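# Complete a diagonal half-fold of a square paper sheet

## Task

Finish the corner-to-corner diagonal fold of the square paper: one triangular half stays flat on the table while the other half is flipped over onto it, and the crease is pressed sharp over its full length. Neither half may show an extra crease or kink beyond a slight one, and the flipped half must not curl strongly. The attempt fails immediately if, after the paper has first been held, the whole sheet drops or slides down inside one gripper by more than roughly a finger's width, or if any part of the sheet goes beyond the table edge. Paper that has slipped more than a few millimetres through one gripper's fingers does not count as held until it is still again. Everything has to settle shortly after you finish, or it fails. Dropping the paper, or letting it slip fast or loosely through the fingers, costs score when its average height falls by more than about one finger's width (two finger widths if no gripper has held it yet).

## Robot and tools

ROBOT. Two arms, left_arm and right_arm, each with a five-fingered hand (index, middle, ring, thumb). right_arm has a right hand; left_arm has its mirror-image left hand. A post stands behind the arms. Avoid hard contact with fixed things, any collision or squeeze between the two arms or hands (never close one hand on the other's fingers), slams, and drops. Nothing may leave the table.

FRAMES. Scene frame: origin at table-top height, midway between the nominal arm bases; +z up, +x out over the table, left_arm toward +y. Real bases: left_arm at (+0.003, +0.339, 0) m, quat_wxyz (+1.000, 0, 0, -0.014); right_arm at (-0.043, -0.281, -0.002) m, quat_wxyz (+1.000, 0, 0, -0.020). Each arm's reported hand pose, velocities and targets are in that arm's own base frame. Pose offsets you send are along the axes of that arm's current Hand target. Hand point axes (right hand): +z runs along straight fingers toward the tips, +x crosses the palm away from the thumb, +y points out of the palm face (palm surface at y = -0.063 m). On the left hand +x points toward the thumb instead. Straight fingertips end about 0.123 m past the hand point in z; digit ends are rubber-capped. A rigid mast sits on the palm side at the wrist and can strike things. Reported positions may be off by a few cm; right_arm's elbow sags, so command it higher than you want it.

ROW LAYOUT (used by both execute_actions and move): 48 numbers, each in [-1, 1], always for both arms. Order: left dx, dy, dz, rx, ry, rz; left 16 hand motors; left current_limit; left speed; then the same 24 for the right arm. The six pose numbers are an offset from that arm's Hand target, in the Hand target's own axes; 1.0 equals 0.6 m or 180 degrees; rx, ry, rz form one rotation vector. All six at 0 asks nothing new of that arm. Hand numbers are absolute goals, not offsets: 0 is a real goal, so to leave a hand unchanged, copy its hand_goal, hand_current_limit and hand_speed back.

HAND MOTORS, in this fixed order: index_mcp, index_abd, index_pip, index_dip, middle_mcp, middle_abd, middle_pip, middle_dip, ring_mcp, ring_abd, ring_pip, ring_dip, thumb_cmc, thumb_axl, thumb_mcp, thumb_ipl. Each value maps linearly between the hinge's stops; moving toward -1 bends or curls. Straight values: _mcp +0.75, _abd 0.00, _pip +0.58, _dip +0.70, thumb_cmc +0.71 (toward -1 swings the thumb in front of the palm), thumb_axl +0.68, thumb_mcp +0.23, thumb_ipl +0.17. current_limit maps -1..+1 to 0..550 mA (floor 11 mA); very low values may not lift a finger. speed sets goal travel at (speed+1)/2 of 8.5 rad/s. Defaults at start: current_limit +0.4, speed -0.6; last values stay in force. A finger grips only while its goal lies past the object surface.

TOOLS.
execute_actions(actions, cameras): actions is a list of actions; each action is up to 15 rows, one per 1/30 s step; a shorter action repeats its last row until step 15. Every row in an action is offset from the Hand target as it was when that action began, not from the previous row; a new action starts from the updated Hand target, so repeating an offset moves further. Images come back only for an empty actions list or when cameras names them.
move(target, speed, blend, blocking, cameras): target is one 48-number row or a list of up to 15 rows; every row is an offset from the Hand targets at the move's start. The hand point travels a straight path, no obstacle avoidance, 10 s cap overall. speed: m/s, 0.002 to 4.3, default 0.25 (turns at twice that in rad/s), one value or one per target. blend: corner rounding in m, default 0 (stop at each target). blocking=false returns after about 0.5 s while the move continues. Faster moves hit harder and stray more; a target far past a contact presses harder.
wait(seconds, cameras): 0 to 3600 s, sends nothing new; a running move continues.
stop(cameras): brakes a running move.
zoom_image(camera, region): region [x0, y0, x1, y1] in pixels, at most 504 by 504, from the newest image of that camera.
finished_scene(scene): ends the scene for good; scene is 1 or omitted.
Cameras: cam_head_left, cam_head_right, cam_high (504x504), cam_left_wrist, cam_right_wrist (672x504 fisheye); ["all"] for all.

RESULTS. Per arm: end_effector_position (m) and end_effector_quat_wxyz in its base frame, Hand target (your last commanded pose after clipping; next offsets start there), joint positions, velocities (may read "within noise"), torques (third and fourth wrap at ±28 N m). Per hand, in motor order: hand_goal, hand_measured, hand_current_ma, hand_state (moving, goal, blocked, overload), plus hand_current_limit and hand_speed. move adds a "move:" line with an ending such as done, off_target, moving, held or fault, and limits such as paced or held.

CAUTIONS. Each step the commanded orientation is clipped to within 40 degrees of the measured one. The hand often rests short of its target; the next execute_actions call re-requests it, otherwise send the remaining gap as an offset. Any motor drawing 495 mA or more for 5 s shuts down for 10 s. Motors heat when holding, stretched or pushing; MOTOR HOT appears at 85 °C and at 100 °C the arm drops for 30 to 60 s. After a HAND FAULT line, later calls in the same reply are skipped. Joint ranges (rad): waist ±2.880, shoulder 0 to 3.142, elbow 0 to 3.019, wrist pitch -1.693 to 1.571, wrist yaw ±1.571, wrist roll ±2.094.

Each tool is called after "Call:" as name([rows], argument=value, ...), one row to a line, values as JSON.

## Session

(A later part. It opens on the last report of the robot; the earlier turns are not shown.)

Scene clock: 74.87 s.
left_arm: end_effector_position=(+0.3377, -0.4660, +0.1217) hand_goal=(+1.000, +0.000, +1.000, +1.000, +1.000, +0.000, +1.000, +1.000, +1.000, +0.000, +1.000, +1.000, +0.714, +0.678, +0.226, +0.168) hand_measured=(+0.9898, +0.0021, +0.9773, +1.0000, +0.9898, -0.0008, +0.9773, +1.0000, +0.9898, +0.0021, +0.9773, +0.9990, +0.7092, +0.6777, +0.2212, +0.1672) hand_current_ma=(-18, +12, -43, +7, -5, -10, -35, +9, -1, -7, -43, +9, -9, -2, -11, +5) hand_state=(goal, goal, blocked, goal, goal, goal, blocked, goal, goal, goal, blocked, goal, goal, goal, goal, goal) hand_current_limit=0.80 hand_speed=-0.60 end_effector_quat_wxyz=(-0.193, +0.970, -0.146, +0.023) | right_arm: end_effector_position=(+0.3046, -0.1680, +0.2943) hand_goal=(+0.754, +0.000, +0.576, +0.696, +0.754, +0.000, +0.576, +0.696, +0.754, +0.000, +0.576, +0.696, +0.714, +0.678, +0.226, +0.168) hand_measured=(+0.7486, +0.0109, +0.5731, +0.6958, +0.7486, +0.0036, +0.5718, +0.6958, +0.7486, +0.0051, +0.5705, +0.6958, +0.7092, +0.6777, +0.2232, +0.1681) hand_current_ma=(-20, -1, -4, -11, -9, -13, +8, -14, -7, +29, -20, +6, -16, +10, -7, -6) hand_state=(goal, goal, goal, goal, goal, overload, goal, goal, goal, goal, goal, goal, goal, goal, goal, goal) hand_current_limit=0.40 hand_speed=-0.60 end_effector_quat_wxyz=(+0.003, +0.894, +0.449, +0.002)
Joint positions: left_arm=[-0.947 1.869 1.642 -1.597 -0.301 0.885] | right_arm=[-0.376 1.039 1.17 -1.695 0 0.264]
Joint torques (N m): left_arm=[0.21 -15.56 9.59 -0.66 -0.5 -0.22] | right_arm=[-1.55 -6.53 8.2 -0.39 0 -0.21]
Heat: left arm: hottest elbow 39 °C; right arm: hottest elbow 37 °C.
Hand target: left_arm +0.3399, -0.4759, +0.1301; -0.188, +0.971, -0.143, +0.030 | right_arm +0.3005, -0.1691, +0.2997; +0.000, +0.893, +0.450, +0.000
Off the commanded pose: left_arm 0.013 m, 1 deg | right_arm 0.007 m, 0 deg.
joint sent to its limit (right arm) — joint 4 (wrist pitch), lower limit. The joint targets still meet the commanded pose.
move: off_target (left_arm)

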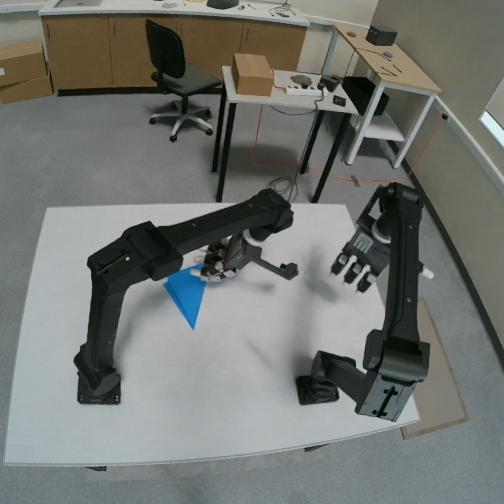

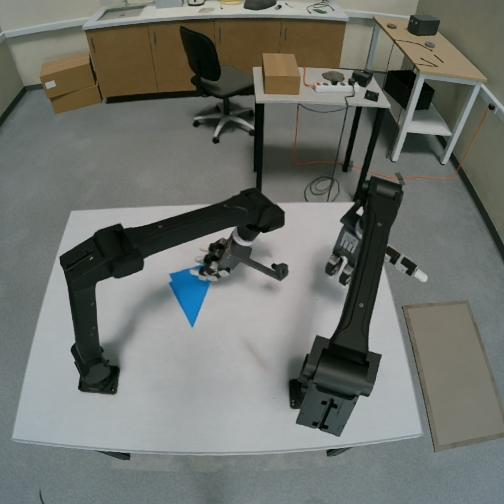

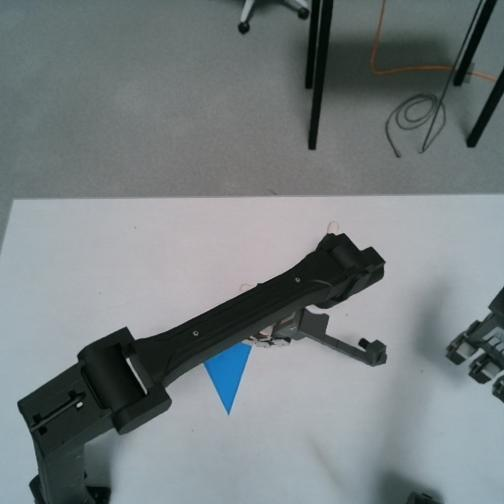

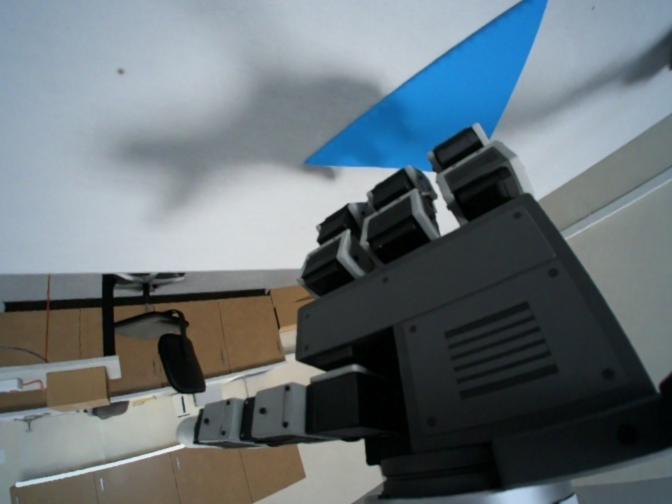

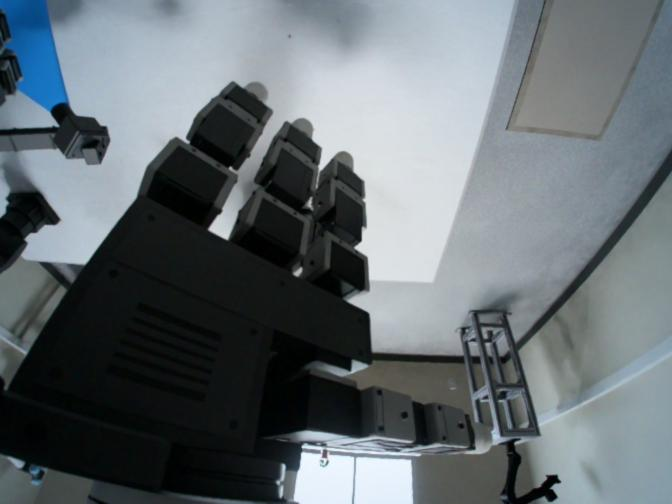

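Call:
move(target=[-0.0025,0.0522,0.1047,0,0,0,1,0,1,1,1,0,1,1,1,0,1,1,0.714,0.678,0.226,0.168,0.8,-0.6,0,0,0,0,0,0,0.754,0,0.576,0.696,0.754,0,0.576,0.696,0.754,0,0.576,0.696,0.714,0.678,0.226,0.168,0.4,-0.6], speed=0.12, cameras=["all"])

Call:
zoom_image(camera="cam_left_wrist", region=[240, 0, 600, 270])

Call:
zoom_image(camera="cam_head_right", region=[160, 230, 260, 330])

Call:
zoom_image(camera="cam_head_left", region=[160, 230, 260, 330])

Scene clock: 76.63 s.
left_arm: end_effector_position=(+0.3395, -0.4746, +0.0598) hand_goal=(+1.000, +0.000, +1.000, +1.000, +1.000, +0.000, +1.000, +1.000, +1.000, +0.000, +1.000, +1.000, +0.714, +0.678, +0.226, +0.168) hand_measured=(+0.9910, +0.0021, +0.9773, +1.0000, +0.9898, -0.0008, +0.9773, +0.9990, +0.9898, +0.0021, +0.9773, +0.9990, +0.7092, +0.6767, +0.2212, +0.1672) hand_current_ma=(-31, +14, -46, +4, -4, -19, -38, +9, -3, -9, -42, +7, +1, -8, -14, +0) hand_state=(goal, goal, blocked, goal, goal, goal, blocked, goal, goal, goal, blocked, goal, goal, goal, goal, goal) hand_current_limit=0.80 hand_speed=-0.60 end_effector_quat_wxyz=(-0.192, +0.970, -0.145, +0.025) | right_arm: end_effector_position=(+0.3046, -0.1680, +0.2943) hand_goal=(+0.754, +0.000, +0.576, +0.696, +0.754, +0.000, +0.576, +0.696, +0.754, +0.000, +0.576, +0.696, +0.714, +0.678, +0.226, +0.168) hand_measured=(+0.7486, +0.0095, +0.5744, +0.6958, +0.7486, +0.0051, +0.5718, +0.6958, +0.7474, +0.0051, +0.5705, +0.6971, +0.7092, +0.6777, +0.2222, +0.1672) hand_current_ma=(-31, +1, -7, -7, +1, -3, +0, +2, -16, +21, -18, +5, +0, +6, -27, +7) hand_state=(goal, goal, goal, goal, goal, overload, goal, goal, goal, goal, goal, goal, goal, goal, goal, goal) hand_current_limit=0.40 hand_speed=-0.60 end_effector_quat_wxyz=(+0.003, +0.894, +0.449, +0.002)
Joint positions: left_arm=[-0.954 1.936 1.573 -1.461 -0.301 0.875] | right_arm=[-0.376 1.039 1.17 -1.695 0 0.264]
Joint torques (N m): left_arm=[0.62 -16.15 6.97 0.1 -0.39 -0.29] | right_arm=[-1.67 -6.53 8.18 -0.39 0 -0.22]
Heat: left arm: hottest elbow 39 °C; right arm: hottest elbow 37 °C.
Hand target: left_arm +0.3374, -0.4809, +0.0603; -0.188, +0.971, -0.143, +0.031 | right_arm +0.3005, -0.1691, +0.2997; +0.000, +0.893, +0.450, +0.000
Off the commanded pose: left_arm 0.007 m, 1 deg | right_arm 0.007 m, 0 deg.
joint sent to its limit (right arm) — joint 4 (wrist pitch), lower limit. The joint targets still meet the commanded pose.
move: done

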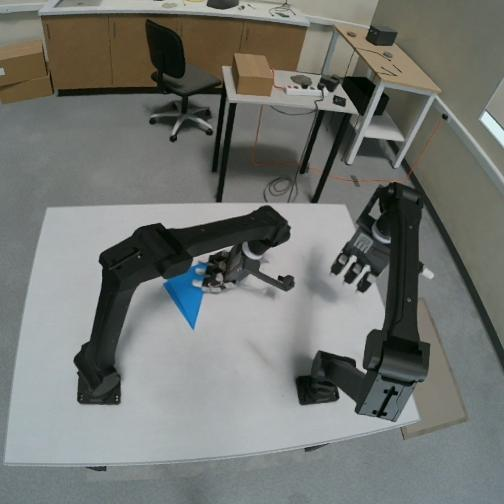

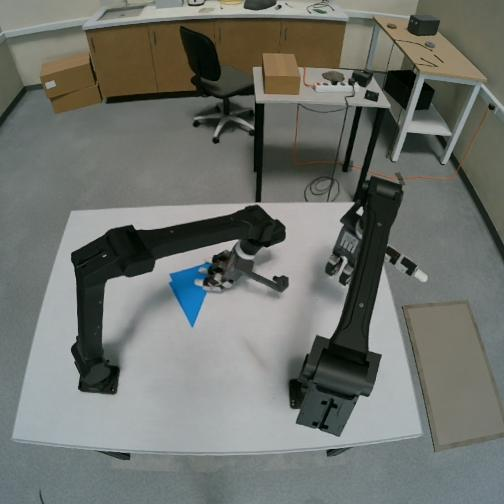

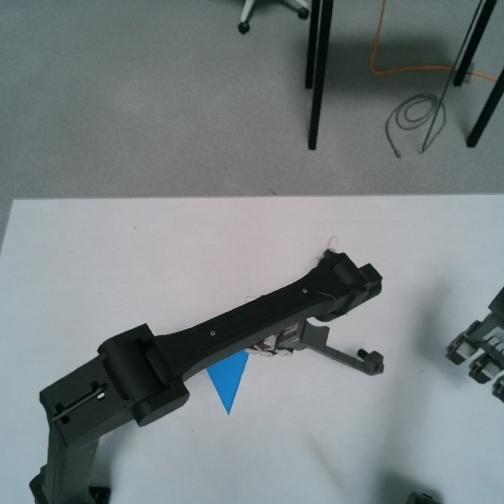

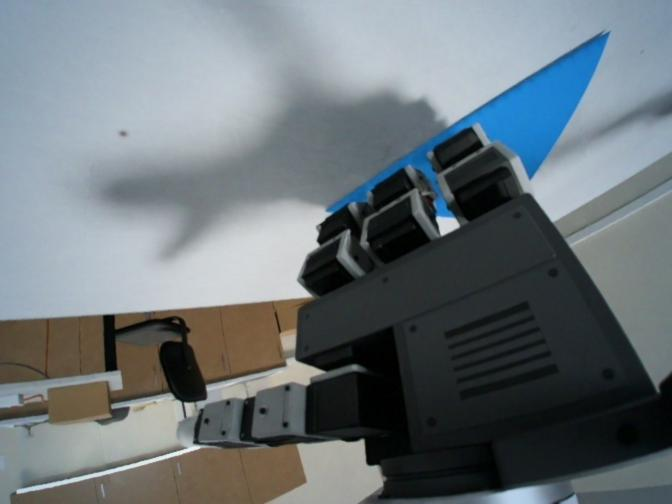

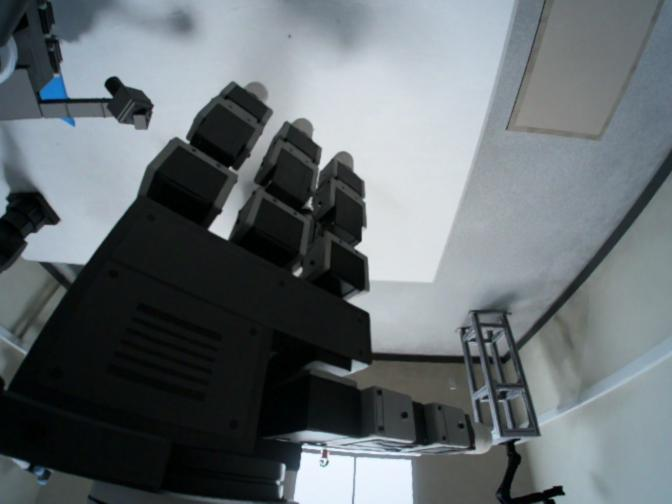

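Scaled by 1.400 from the camera's image (finer frame: 960x720).

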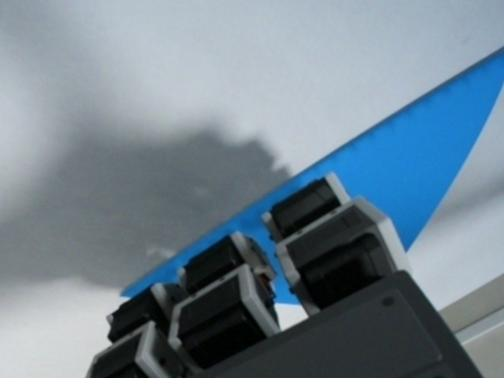

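Scaled by 5.040 from the camera's image (finer frame: 720x720).

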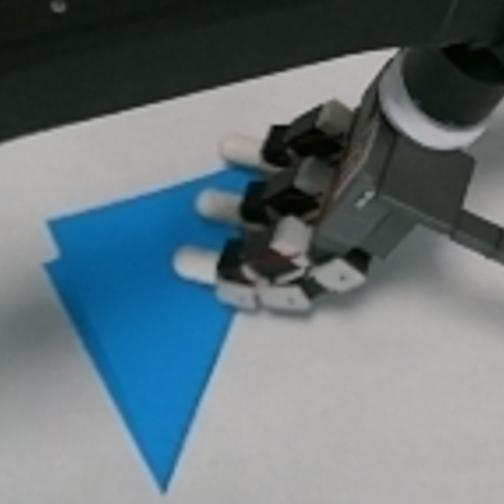

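Scaled by 5.040 from the camera's image (finer frame: 720x720).

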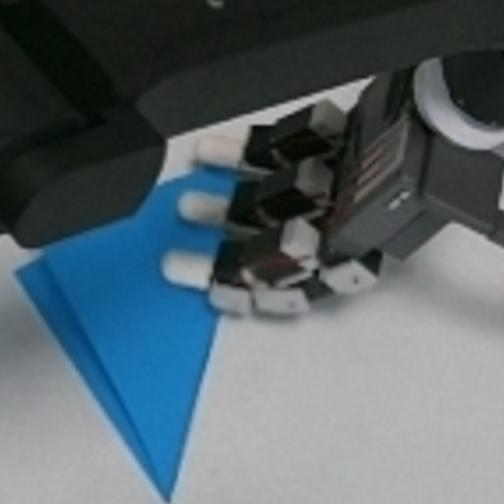

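Call:
move(target=[0,0.0347,-0.0143,-0.0111,0,0,1,0,1,1,1,0,1,1,1,0,1,1,0.714,0.678,0.226,0.168,0.8,-0.6,0,0,0,0,0,0,0.754,0,0.576,0.696,0.754,0,0.576,0.696,0.754,0,0.576,0.696,0.714,0.678,0.226,0.168,0.4,-0.6], speed=0.1, cameras=["cam_head_right","cam_head_left","cam_left_wrist"])

Call:
zoom_image(camera="cam_left_wrist", region=[240, 0, 600, 270])

Call:
zoom_image(camera="cam_head_right", region=[160, 230, 260, 330])

Call:
zoom_image(camera="cam_head_left", region=[160, 230, 260, 330])

Scene clock: 77.80 s.
left_arm: end_effector_position=(+0.3232, -0.4880, +0.0545) hand_goal=(+1.000, +0.000, +1.000, +1.000, +1.000, +0.000, +1.000, +1.000, +1.000, +0.000, +1.000, +1.000, +0.714, +0.678, +0.226, +0.168) hand_measured=(+0.9910, +0.0021, +0.9773, +1.0000, +0.9898, -0.0008, +0.9773, +0.9990, +0.9910, +0.0021, +0.9760, +0.9990, +0.7104, +0.6777, +0.2212, +0.1681) hand_current_ma=(-19, +12, -46, +2, +0, -10, -38, -4, +6, -4, -38, +14, +1, +2, +0, +7) hand_state=(goal, goal, blocked, goal, goal, goal, blocked, goal, goal, goal, blocked, goal, goal, goal, goal, goal) hand_current_limit=0.80 hand_speed=-0.60 end_effector_quat_wxyz=(-0.183, +0.971, -0.150, +0.016) | right_arm: end_effector_position=(+0.3046, -0.1680, +0.2943) hand_goal=(+0.754, +0.000, +0.576, +0.696, +0.754, +0.000, +0.576, +0.696, +0.754, +0.000, +0.576, +0.696, +0.714, +0.678, +0.226, +0.168) hand_measured=(+0.7486, +0.0080, +0.5731, +0.6958, +0.7486, +0.0051, +0.5731, +0.6945, +0.7474, +0.0051, +0.5705, +0.6958, +0.7079, +0.6777, +0.2232, +0.1681) hand_current_ma=(-29, +16, -8, -12, -1, +4, -3, -5, -11, +17, -8, +5, +1, -7, -11, -11) hand_state=(goal, goal, goal, goal, goal, overload, goal, goal, goal, goal, goal, goal, goal, goal, goal, goal) hand_current_limit=0.40 hand_speed=-0.60 end_effector_quat_wxyz=(+0.003, +0.894, +0.449, +0.002)
Joint positions: left_arm=[-0.983 1.946 1.573 -1.454 -0.27 0.86] | right_arm=[-0.376 1.039 1.17 -1.695 0 0.264]
Joint torques (N m): left_arm=[0.62 -15.74 9.29 0.21 -0.39 -0.29] | right_arm=[-1.67 -6.48 8.2 -0.38 0 -0.22]
Heat: left arm: hottest elbow 39 °C; right arm: hottest elbow 37 °C.
Hand target: left_arm +0.3307, -0.5025, +0.0604; -0.171, +0.974, -0.144, +0.028 | right_arm +0.3005, -0.1691, +0.2997; +0.000, +0.893, +0.450, +0.000
Off the commanded pose: left_arm 0.017 m, 2 deg | right_arm 0.007 m, 0 deg.
joint sent to its limit (right arm) — joint 4 (wrist pitch), lower limit. The joint targets still meet the commanded pose.
move: off_target (left_arm)
Images, in order (width x height): cam_head_left 504x504, cam_head_right 504x504, cam_left_wrist 672x504.

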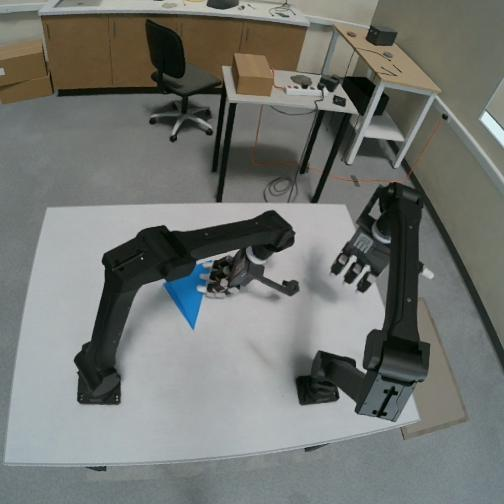

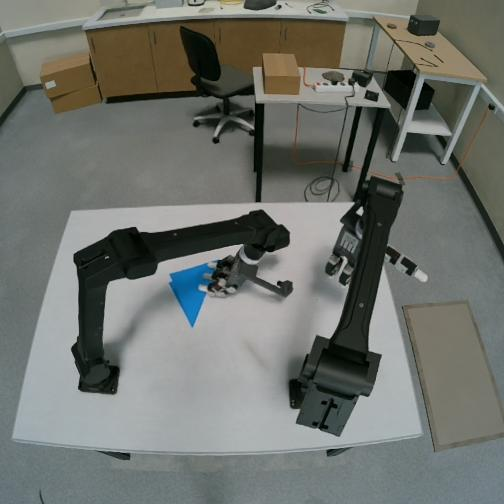

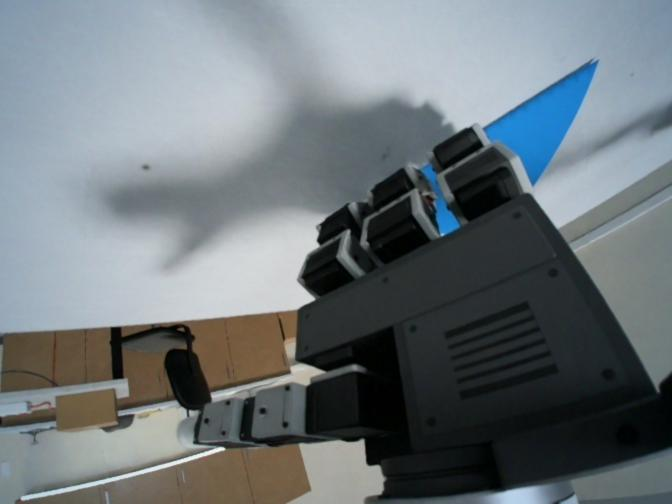

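Scaled by 1.400 from the camera's image (finer frame: 960x720).

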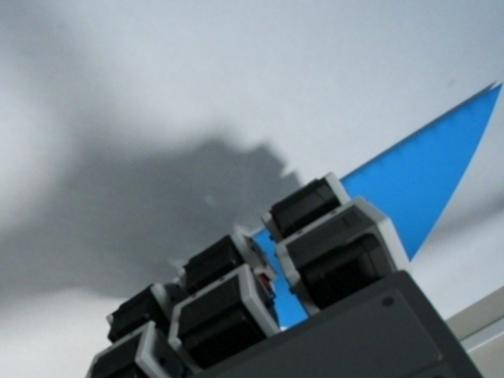

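Scaled by 5.040 from the camera's image (finer frame: 720x720).

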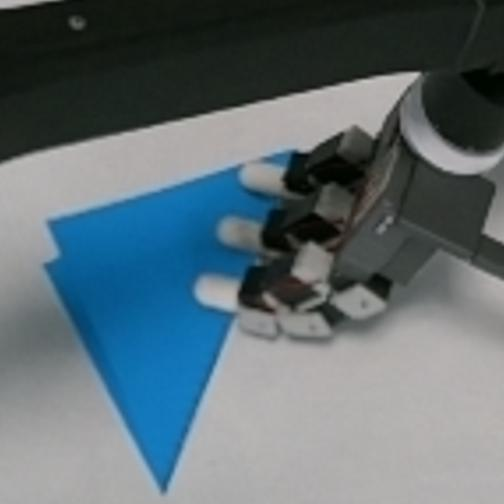

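Scaled by 5.040 from the camera's image (finer frame: 720x720).

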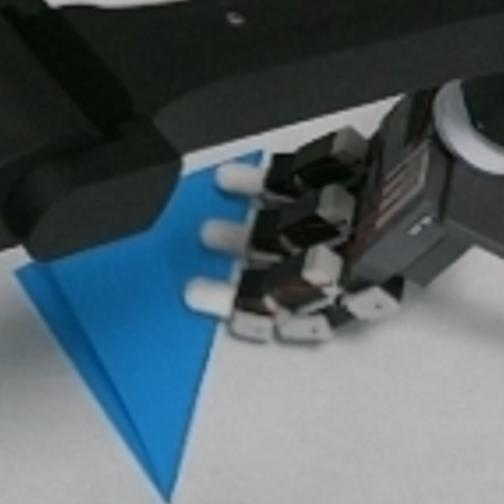

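Call:
move(target=[0.004,0.012,0.031,0,0,0,1,0,1,1,1,0,1,1,1,0,1,1,0.714,0.678,0.226,0.168,0.8,-0.6,0,0,0,0,0,0,0.754,0,0.576,0.696,0.754,0,0.576,0.696,0.754,0,0.576,0.696,0.714,0.678,0.226,0.168,0.4,-0.6], speed=0.1, cameras=["cam_head_right","cam_head_left","cam_left_wrist"])

Call:
zoom_image(camera="cam_left_wrist", region=[240, 0, 600, 270])

Call:
zoom_image(camera="cam_head_right", region=[160, 230, 260, 330])

Call:
zoom_image(camera="cam_head_left", region=[160, 230, 260, 330])

Scene clock: 78.83 s.
left_arm: end_effector_position=(+0.3280, -0.4951, +0.0386) hand_goal=(+1.000, +0.000, +1.000, +1.000, +1.000, +0.000, +1.000, +1.000, +1.000, +0.000, +1.000, +1.000, +0.714, +0.678, +0.226, +0.168) hand_measured=(+0.9971, +0.0021, +0.9773, +1.0000, +0.9910, -0.0008, +0.9773, +0.9990, +0.9910, +0.0007, +0.9773, +0.9990, +0.7092, +0.6777, +0.2212, +0.1681) hand_current_ma=(-2, +10, -38, +1, +3, -8, -37, +0, +1, -1, -41, +3, +10, +3, -9, +0) hand_state=(goal, goal, blocked, goal, goal, goal, blocked, goal, goal, goal, blocked, goal, goal, goal, goal, goal) hand_current_limit=0.80 hand_speed=-0.60 end_effector_quat_wxyz=(-0.179, +0.972, -0.149, +0.021) | right_arm: end_effector_position=(+0.3046, -0.1680, +0.2943) hand_goal=(+0.754, +0.000, +0.576, +0.696, +0.754, +0.000, +0.576, +0.696, +0.754, +0.000, +0.576, +0.696, +0.714, +0.678, +0.226, +0.168) hand_measured=(+0.7498, +0.0095, +0.5731, +0.6958, +0.7486, +0.0051, +0.5731, +0.6958, +0.7474, +0.0051, +0.5705, +0.6958, +0.7079, +0.6767, +0.2232, +0.1672) hand_current_ma=(-11, -1, +1, -13, +1, +5, -10, -6, -21, +22, -15, +2, -10, +7, -5, -11) hand_state=(goal, goal, goal, goal, goal, overload, goal, goal, goal, goal, goal, goal, goal, goal, goal, goal) hand_current_limit=0.40 hand_speed=-0.60 end_effector_quat_wxyz=(+0.003, +0.894, +0.449, +0.002)
Joint positions: left_arm=[-0.983 1.974 1.573 -1.413 -0.27 0.859] | right_arm=[-0.376 1.039 1.17 -1.695 0 0.264]
Joint torques (N m): left_arm=[0.85 -16.03 8.05 0.1 -0.39 -0.24] | right_arm=[-1.67 -6.53 8.2 -0.36 0 -0.22]
Heat: left arm: hottest elbow 39 °C; right arm: hottest elbow 37 °C.
Hand target: left_arm +0.3329, -0.5037, +0.0404; -0.171, +0.974, -0.144, +0.028 | right_arm +0.3005, -0.1691, +0.2997; +0.000, +0.893, +0.450, +0.000
Off the commanded pose: left_arm 0.010 m, 1 deg | right_arm 0.007 m, 0 deg.
joint sent to its limit (right arm) — joint 4 (wrist pitch), lower limit. The joint targets still meet the commanded pose.
move: done
Images, in order (width x height): cam_head_left 504x504, cam_head_right 504x504, cam_left_wrist 672x504.

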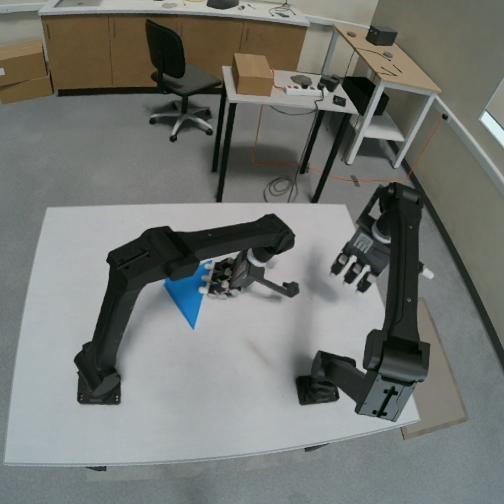

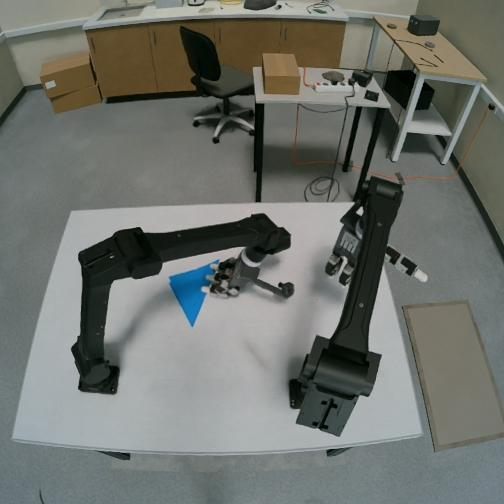

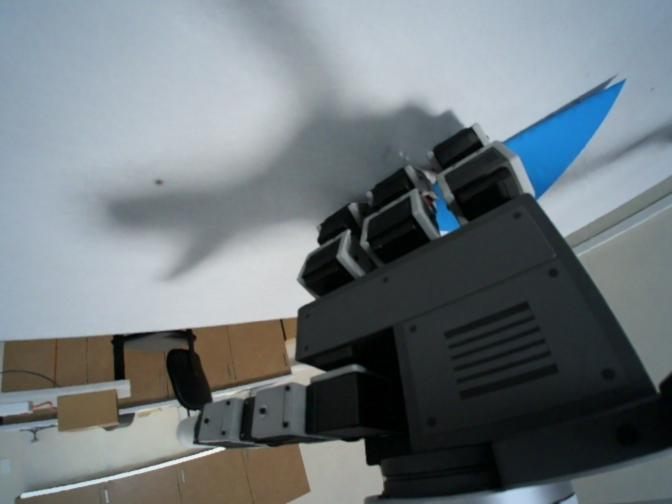

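Scaled by 1.400 from the camera's image (finer frame: 960x720).

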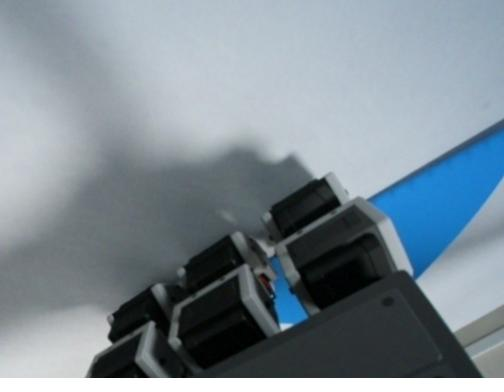

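Scaled by 5.040 from the camera's image (finer frame: 720x720).

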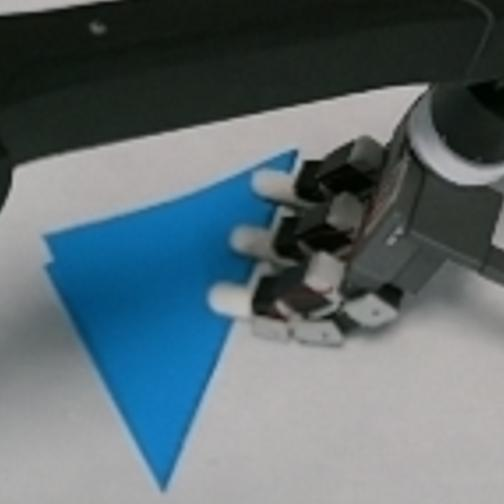

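Scaled by 5.040 from the camera's image (finer frame: 720x720).

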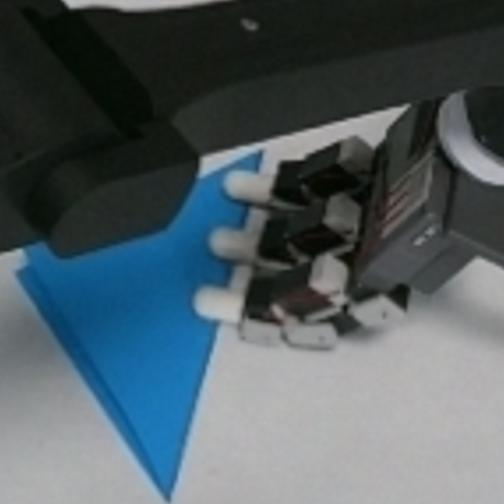

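Call:
move(target=[-0.0038,0.015,0.0478,0.004,-0.006,0,1,0,1,1,1,0,1,1,1,0,1,1,0.714,0.678,0.226,0.168,0.8,-0.6,0,0,0,0,0,0,0.754,0,0.576,0.696,0.754,0,0.576,0.696,0.754,0,0.576,0.696,0.714,0.678,0.226,0.168,0.4,-0.6], speed=0.06, cameras=["cam_head_right","cam_head_left","cam_left_wrist"])

Call:
zoom_image(camera="cam_left_wrist", region=[240, 0, 600, 270])

Call:
zoom_image(camera="cam_head_right", region=[160, 230, 260, 330])

Call:
zoom_image(camera="cam_head_left", region=[160, 230, 260, 330])

Scene clock: 79.83 s.
left_arm: end_effector_position=(+0.3314, -0.4977, +0.0371) hand_goal=(+1.000, +0.000, +1.000, +1.000, +1.000, +0.000, +1.000, +1.000, +1.000, +0.000, +1.000, +1.000, +0.714, +0.678, +0.226, +0.168) hand_measured=(+1.0000, -0.0052, +0.9786, +1.0000, +1.0000, -0.0008, +0.9773, +0.9990, +0.9995, +0.0007, +0.9773, +1.0000, +0.7104, +0.6777, +0.2212, +0.1672) hand_current_ma=(-13, +5, -34, +11, +11, -14, -42, +3, +13, -5, -46, +11, -8, +5, -4, +3) hand_state=(goal, goal, blocked, goal, goal, goal, blocked, goal, goal, goal, blocked, goal, goal, goal, goal, goal) hand_current_limit=0.80 hand_speed=-0.60 end_effector_quat_wxyz=(-0.175, +0.974, -0.142, +0.026) | right_arm: end_effector_position=(+0.3046, -0.1680, +0.2943) hand_goal=(+0.754, +0.000, +0.576, +0.696, +0.754, +0.000, +0.576, +0.696, +0.754, +0.000, +0.576, +0.696, +0.714, +0.678, +0.226, +0.168) hand_measured=(+0.7486, +0.0095, +0.5731, +0.6971, +0.7486, +0.0051, +0.5718, +0.6958, +0.7474, +0.0065, +0.5718, +0.6958, +0.7079, +0.6788, +0.2232, +0.1681) hand_current_ma=(-5, +11, -10, -7, +4, -2, -3, +0, -30, +10, -8, -1, -4, +12, +1, +2) hand_state=(goal, goal, goal, goal, goal, overload, goal, goal, goal, goal, goal, goal, goal, goal, goal, goal) hand_current_limit=0.40 hand_speed=-0.60 end_effector_quat_wxyz=(+0.003, +0.894, +0.449, +0.002)
Joint positions: left_arm=[-0.983 1.977 1.573 -1.399 -0.273 0.846] | right_arm=[-0.376 1.039 1.17 -1.695 0 0.264]
Joint torques (N m): left_arm=[0.85 -13.45 6.31 1.13 -0.17 -0.13] | right_arm=[-1.67 -6.53 8.18 -0.36 0 -0.21]
Heat: left arm: hottest elbow 39 °C; right arm: hottest elbow 37 °C.
Hand target: left_arm +0.3313, -0.5018, +0.0105; -0.179, +0.973, -0.142, +0.020 | right_arm +0.3005, -0.1691, +0.2997; +0.000, +0.893, +0.450, +0.000
Off the commanded pose: left_arm 0.027 m, 1 deg | right_arm 0.007 m, 0 deg.
joint sent to its limit (right arm) — joint 4 (wrist pitch), lower limit. The joint targets still meet the commanded pose.
move: off_target (left_arm)
Images, in order (width x height): cam_head_left 504x504, cam_head_right 504x504, cam_left_wrist 672x504.

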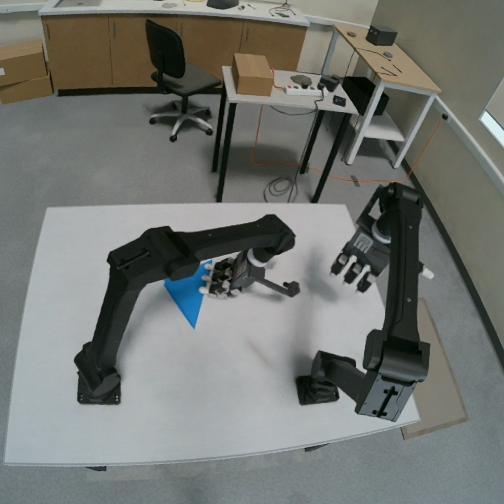

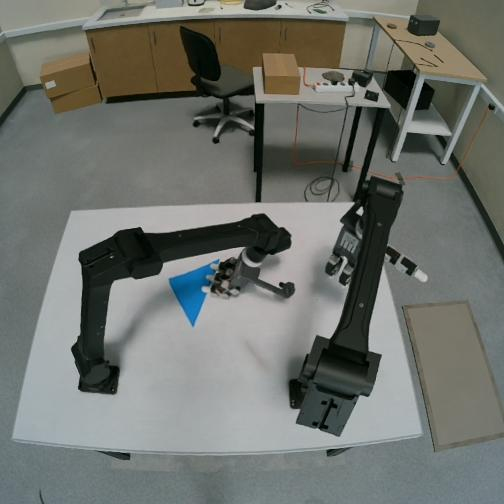

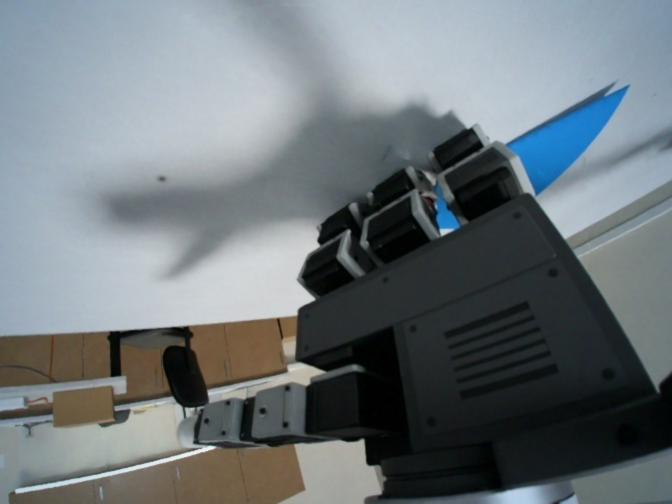

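Scaled by 1.400 from the camera's image (finer frame: 960x720).

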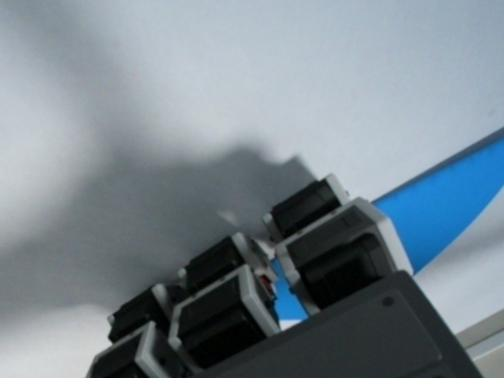

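Scaled by 5.040 from the camera's image (finer frame: 720x720).

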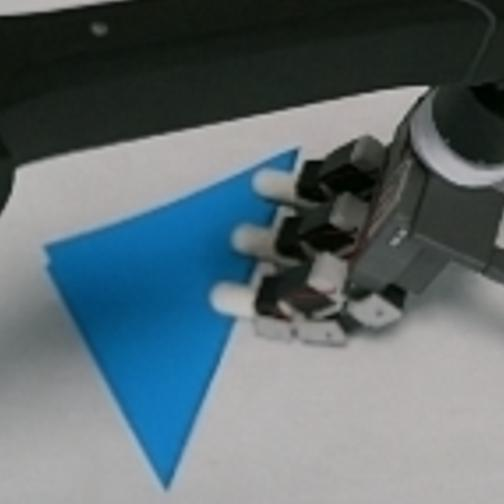

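Scaled by 5.040 from the camera's image (finer frame: 720x720).

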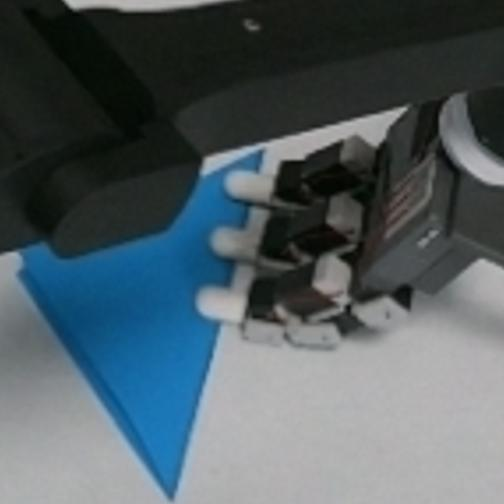

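Call:
move([
  [0.0172,-0.0075,-0.0508,-0.0083,0.0157,0,1,0,1,1,1,0,1,1,1,0,1,1,0.714,0.678,0.226,0.168,0.8,-0.6,0,0,0,0,0,0,0.754,0,0.576,0.696,0.754,0,0.576,0.696,0.754,0,0.576,0.696,0.714,0.678,0.226,0.168,0.4,-0.6],
  [0.0166,-0.0285,-0.105,-0.0083,0.0157,0,1,0,1,1,1,0,1,1,1,0,1,1,0.714,0.678,0.226,0.168,0.8,-0.6,0,0,0,0,0,0,0.754,0,0.576,0.696,0.754,0,0.576,0.696,0.754,0,0.576,0.696,0.714,0.678,0.226,0.168,0.4,-0.6],
], speed=0.12, blend=[0.005,0], cameras=["cam_head_right","cam_head_left","cam_left_wrist"])

Call:
zoom_image(camera="cam_left_wrist", region=[240, 0, 600, 270])

Call:
zoom_image(camera="cam_head_right", region=[160, 230, 260, 330])

Call:
zoom_image(camera="cam_head_left", region=[160, 230, 260, 330])

Scene clock: 81.17 s.
left_arm: end_effector_position=(+0.3350, -0.5008, +0.0576) hand_goal=(+1.000, +0.000, +1.000, +1.000, +1.000, +0.000, +1.000, +1.000, +1.000, +0.000, +1.000, +1.000, +0.714, +0.678, +0.226, +0.168) hand_measured=(+0.9922, -0.0023, +0.9773, +1.0000, +0.9935, -0.0008, +0.9773, +0.9990, +0.9935, +0.0021, +0.9773, +0.9990, +0.7104, +0.6777, +0.2212, +0.1681) hand_current_ma=(-17, +15, -40, +10, -6, -14, -31, +5, -2, -5, -40, +17, +0, +1, -13, -6) hand_state=(goal, goal, blocked, goal, goal, goal, blocked, goal, goal, goal, blocked, goal, goal, goal, goal, goal) hand_current_limit=0.80 hand_speed=-0.60 end_effector_quat_wxyz=(-0.174, +0.974, -0.142, +0.032) | right_arm: end_effector_position=(+0.3046, -0.1680, +0.2943) hand_goal=(+0.754, +0.000, +0.576, +0.696, +0.754, +0.000, +0.576, +0.696, +0.754, +0.000, +0.576, +0.696, +0.714, +0.678, +0.226, +0.168) hand_measured=(+0.7486, +0.0095, +0.5731, +0.6958, +0.7474, +0.0051, +0.5718, +0.6958, +0.7474, +0.0065, +0.5705, +0.6958, +0.7079, +0.6777, +0.2232, +0.1672) hand_current_ma=(-6, +9, +2, +12, -5, -3, +4, -7, -17, +0, -17, +12, -5, +22, +1, +2) hand_state=(goal, goal, goal, goal, goal, overload, goal, goal, goal, goal, goal, goal, goal, goal, goal, goal) hand_current_limit=0.40 hand_speed=-0.60 end_effector_quat_wxyz=(+0.003, +0.894, +0.449, +0.002)
Joint positions: left_arm=[-0.983 1.962 1.606 -1.437 -0.28 0.846] | right_arm=[-0.376 1.039 1.17 -1.695 0 0.264]
Joint torques (N m): left_arm=[0.67 -17.26 9.58 -0.53 -0.42 0.04] | right_arm=[-1.55 -6.59 8.2 -0.36 -0.01 -0.21]
Heat: left arm: hottest elbow 39 °C; right arm: hottest elbow 37 °C.
Hand target: left_arm +0.3399, -0.5109, +0.0753; -0.162, +0.975, -0.147, +0.042 | right_arm +0.3005, -0.1691, +0.2997; +0.000, +0.893, +0.450, +0.000
Off the commanded pose: left_arm 0.021 m, 2 deg | right_arm 0.007 m, 0 deg.
joint sent to its limit (right arm) — joint 4 (wrist pitch), lower limit. The joint targets still meet the commanded pose.
move: off_target (left_arm)
Images, in order (width x height): cam_head_left 504x504, cam_head_right 504x504, cam_left_wrist 672x504.

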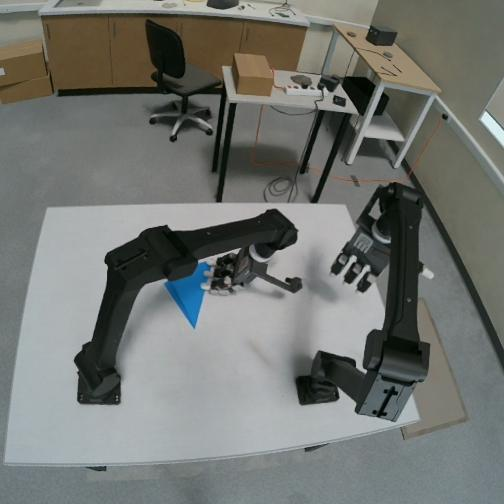

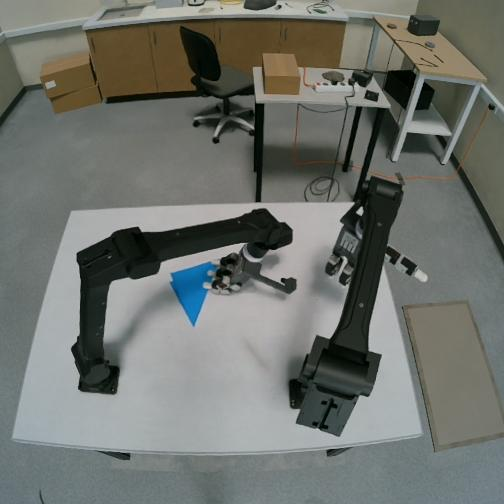

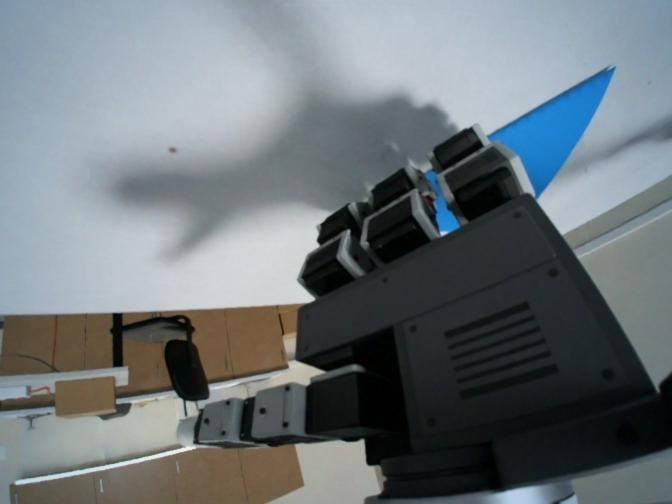

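Scaled by 1.400 from the camera's image (finer frame: 960x720).

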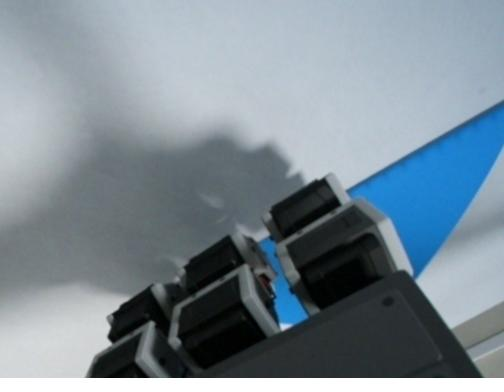

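Scaled by 5.040 from the camera's image (finer frame: 720x720).

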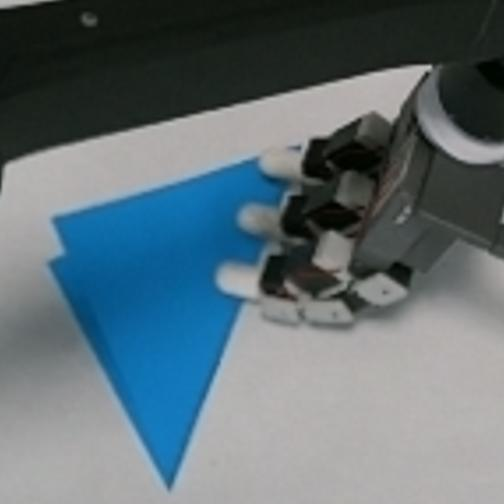

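Scaled by 5.040 from the camera's image (finer frame: 720x720).

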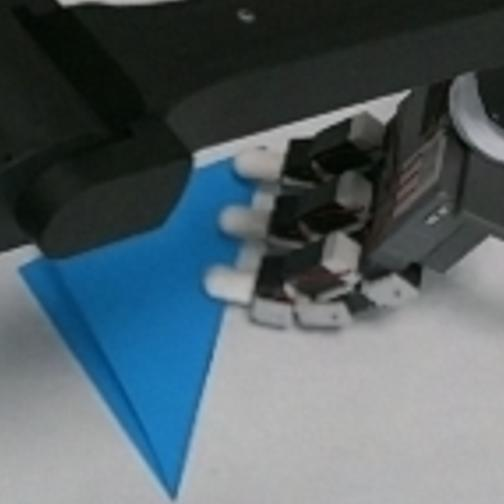

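Call:
move([
  [0.0134,0,0.0005,0,0,0,1,0,1,1,1,0,1,1,1,0,1,1,0.714,0.678,0.226,0.168,0.8,-0.6,0,0,0,0,0,0,0.754,0,0.576,0.696,0.754,0,0.576,0.696,0.754,0,0.576,0.696,0.714,0.678,0.226,0.168,0.4,-0.6],
  [-0.0084,0.0257,0.1053,0.0083,-0.0157,0,1,0,1,1,1,0,1,1,1,0,1,1,0.714,0.678,0.226,0.168,0.8,-0.6,0,0,0,0,0,0,0.754,0,0.576,0.696,0.754,0,0.576,0.696,0.754,0,0.576,0.696,0.714,0.678,0.226,0.168,0.4,-0.6],
  [0.0134,0,0.0005,0,0,0,1,0,1,1,1,0,1,1,1,0,1,1,0.714,0.678,0.226,0.168,0.8,-0.6,0,0,0,0,0,0,0.754,0,0.576,0.696,0.754,0,0.576,0.696,0.754,0,0.576,0.696,0.714,0.678,0.226,0.168,0.4,-0.6],
  [0.0268,0,0.001,0,0,0,1,0,1,1,1,0,1,1,1,0,1,1,0.714,0.678,0.226,0.168,0.8,-0.6,0,0,0,0,0,0,0.754,0,0.576,0.696,0.754,0,0.576,0.696,0.754,0,0.576,0.696,0.714,0.678,0.226,0.168,0.4,-0.6],
  [0.005,0.0257,0.1058,0.0083,-0.0157,0,1,0,1,1,1,0,1,1,1,0,1,1,0.714,0.678,0.226,0.168,0.8,-0.6,0,0,0,0,0,0,0.754,0,0.576,0.696,0.754,0,0.576,0.696,0.754,0,0.576,0.696,0.714,0.678,0.226,0.168,0.4,-0.6],
  [0.0268,0,0.001,0,0,0,1,0,1,1,1,0,1,1,1,0,1,1,0.714,0.678,0.226,0.168,0.8,-0.6,0,0,0,0,0,0,0.754,0,0.576,0.696,0.754,0,0.576,0.696,0.754,0,0.576,0.696,0.714,0.678,0.226,0.168,0.4,-0.6],
], speed=0.12, blend=[0.003,0,0.003,0.003,0,0], cameras=["cam_head_right","cam_head_left","cam_left_wrist"])

Call:
zoom_image(camera="cam_left_wrist", region=[240, 0, 600, 270])

Call:
zoom_image(camera="cam_head_right", region=[160, 230, 260, 330])

Call:
zoom_image(camera="cam_head_left", region=[160, 230, 260, 330])

Scene clock: 85.83 s.
left_arm: end_effector_position=(+0.3446, -0.5094, +0.0568) hand_goal=(+1.000, +0.000, +1.000, +1.000, +1.000, +0.000, +1.000, +1.000, +1.000, +0.000, +1.000, +1.000, +0.714, +0.678, +0.226, +0.168) hand_measured=(+0.9922, -0.0023, +0.9773, +1.0000, +0.9922, -0.0008, +0.9760, +0.9990, +0.9935, +0.0007, +0.9773, +0.9990, +0.7092, +0.6777, +0.2212, +0.1672) hand_current_ma=(-25, +12, -40, +7, -2, -14, -29, +8, +1, +0, -29, +13, +6, -1, -11, -2) hand_state=(goal, goal, blocked, goal, goal, goal, blocked, goal, goal, goal, blocked, goal, goal, goal, goal, goal) hand_current_limit=0.80 hand_speed=-0.60 end_effector_quat_wxyz=(-0.173, +0.973, -0.147, +0.033) | right_arm: end_effector_position=(+0.3046, -0.1680, +0.2943) hand_goal=(+0.754, +0.000, +0.576, +0.696, +0.754, +0.000, +0.576, +0.696, +0.754, +0.000, +0.576, +0.696, +0.714, +0.678, +0.226, +0.168) hand_measured=(+0.7498, +0.0095, +0.5731, +0.6958, +0.7474, +0.0036, +0.5718, +0.6958, +0.7474, +0.0065, +0.5705, +0.6971, +0.7092, +0.6767, +0.2232, +0.1672) hand_current_ma=(-17, +10, -8, -16, -8, -2, -3, -7, -29, -6, -14, +1, -9, +3, -17, +3) hand_state=(goal, goal, goal, goal, goal, overload, goal, goal, goal, goal, goal, goal, goal, goal, goal, goal) hand_current_limit=0.40 hand_speed=-0.60 end_effector_quat_wxyz=(+0.003, +0.894, +0.449, +0.002)
Joint positions: left_arm=[-0.976 1.993 1.654 -1.449 -0.282 0.864] | right_arm=[-0.376 1.039 1.17 -1.695 0 0.264]
Joint torques (N m): left_arm=[1.67 -18.02 9.68 -0.55 -0.49 0.05] | right_arm=[-1.55 -6.53 8.18 -0.38 -0.01 -0.22]
Heat: left arm: hottest elbow 39 °C; right arm: hottest elbow 38 °C.
Hand target: left_arm +0.3553, -0.5154, +0.0751; -0.163, +0.975, -0.147, +0.042 | right_arm +0.3005, -0.1691, +0.2997; +0.000, +0.893, +0.450, +0.000
Off the commanded pose: left_arm 0.022 m, 2 deg | right_arm 0.007 m, 0 deg.
joint sent to its limit (right arm) — joint 4 (wrist pitch), lower limit. The joint targets still meet the commanded pose.
move: off_target (left_arm)
Images, in order (width x height): cam_head_left 504x504, cam_head_right 504x504, cam_left_wrist 672x504.

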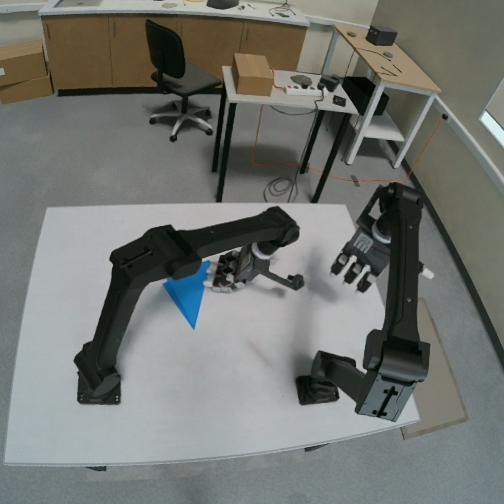

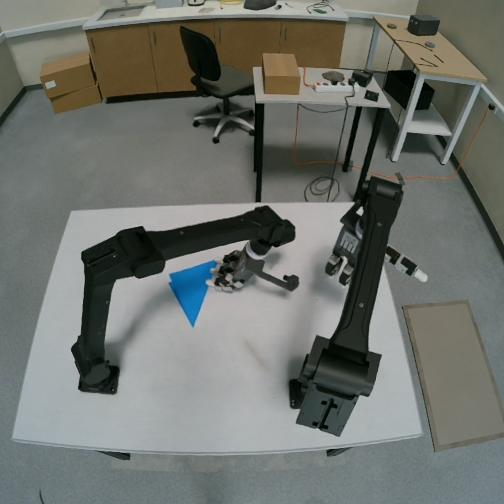

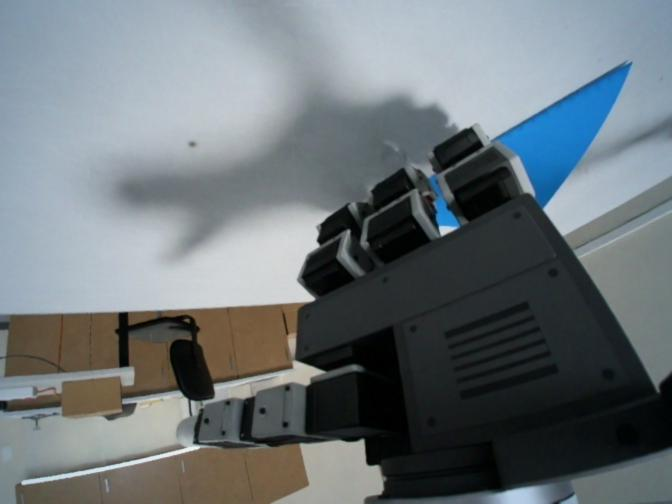

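Scaled by 1.400 from the camera's image (finer frame: 960x720).

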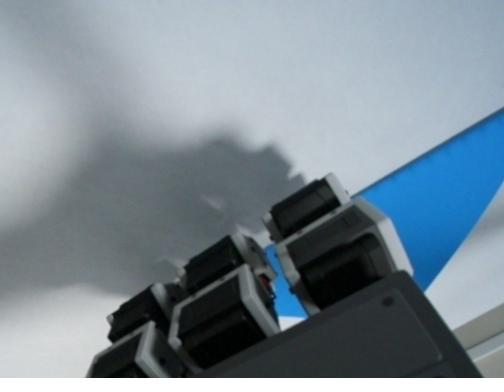

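Scaled by 5.040 from the camera's image (finer frame: 720x720).

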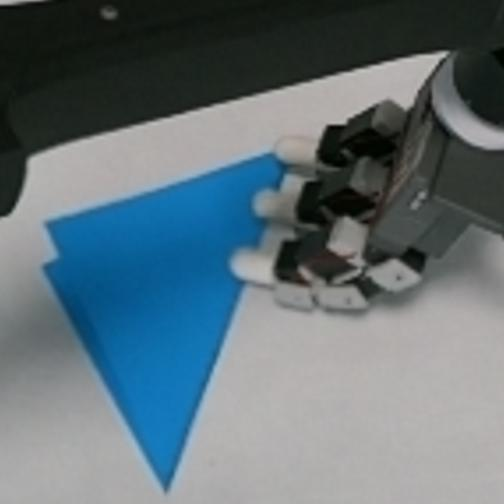

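Scaled by 5.040 from the camera's image (finer frame: 720x720).

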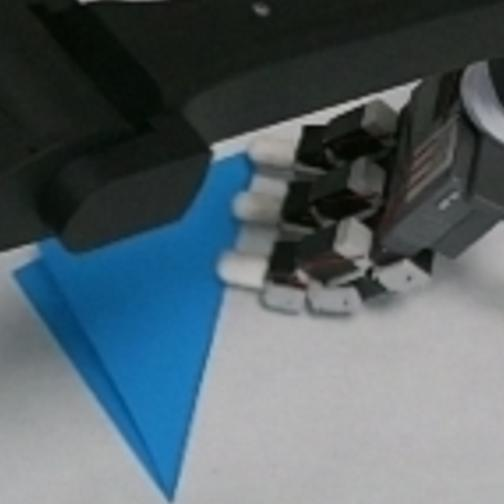

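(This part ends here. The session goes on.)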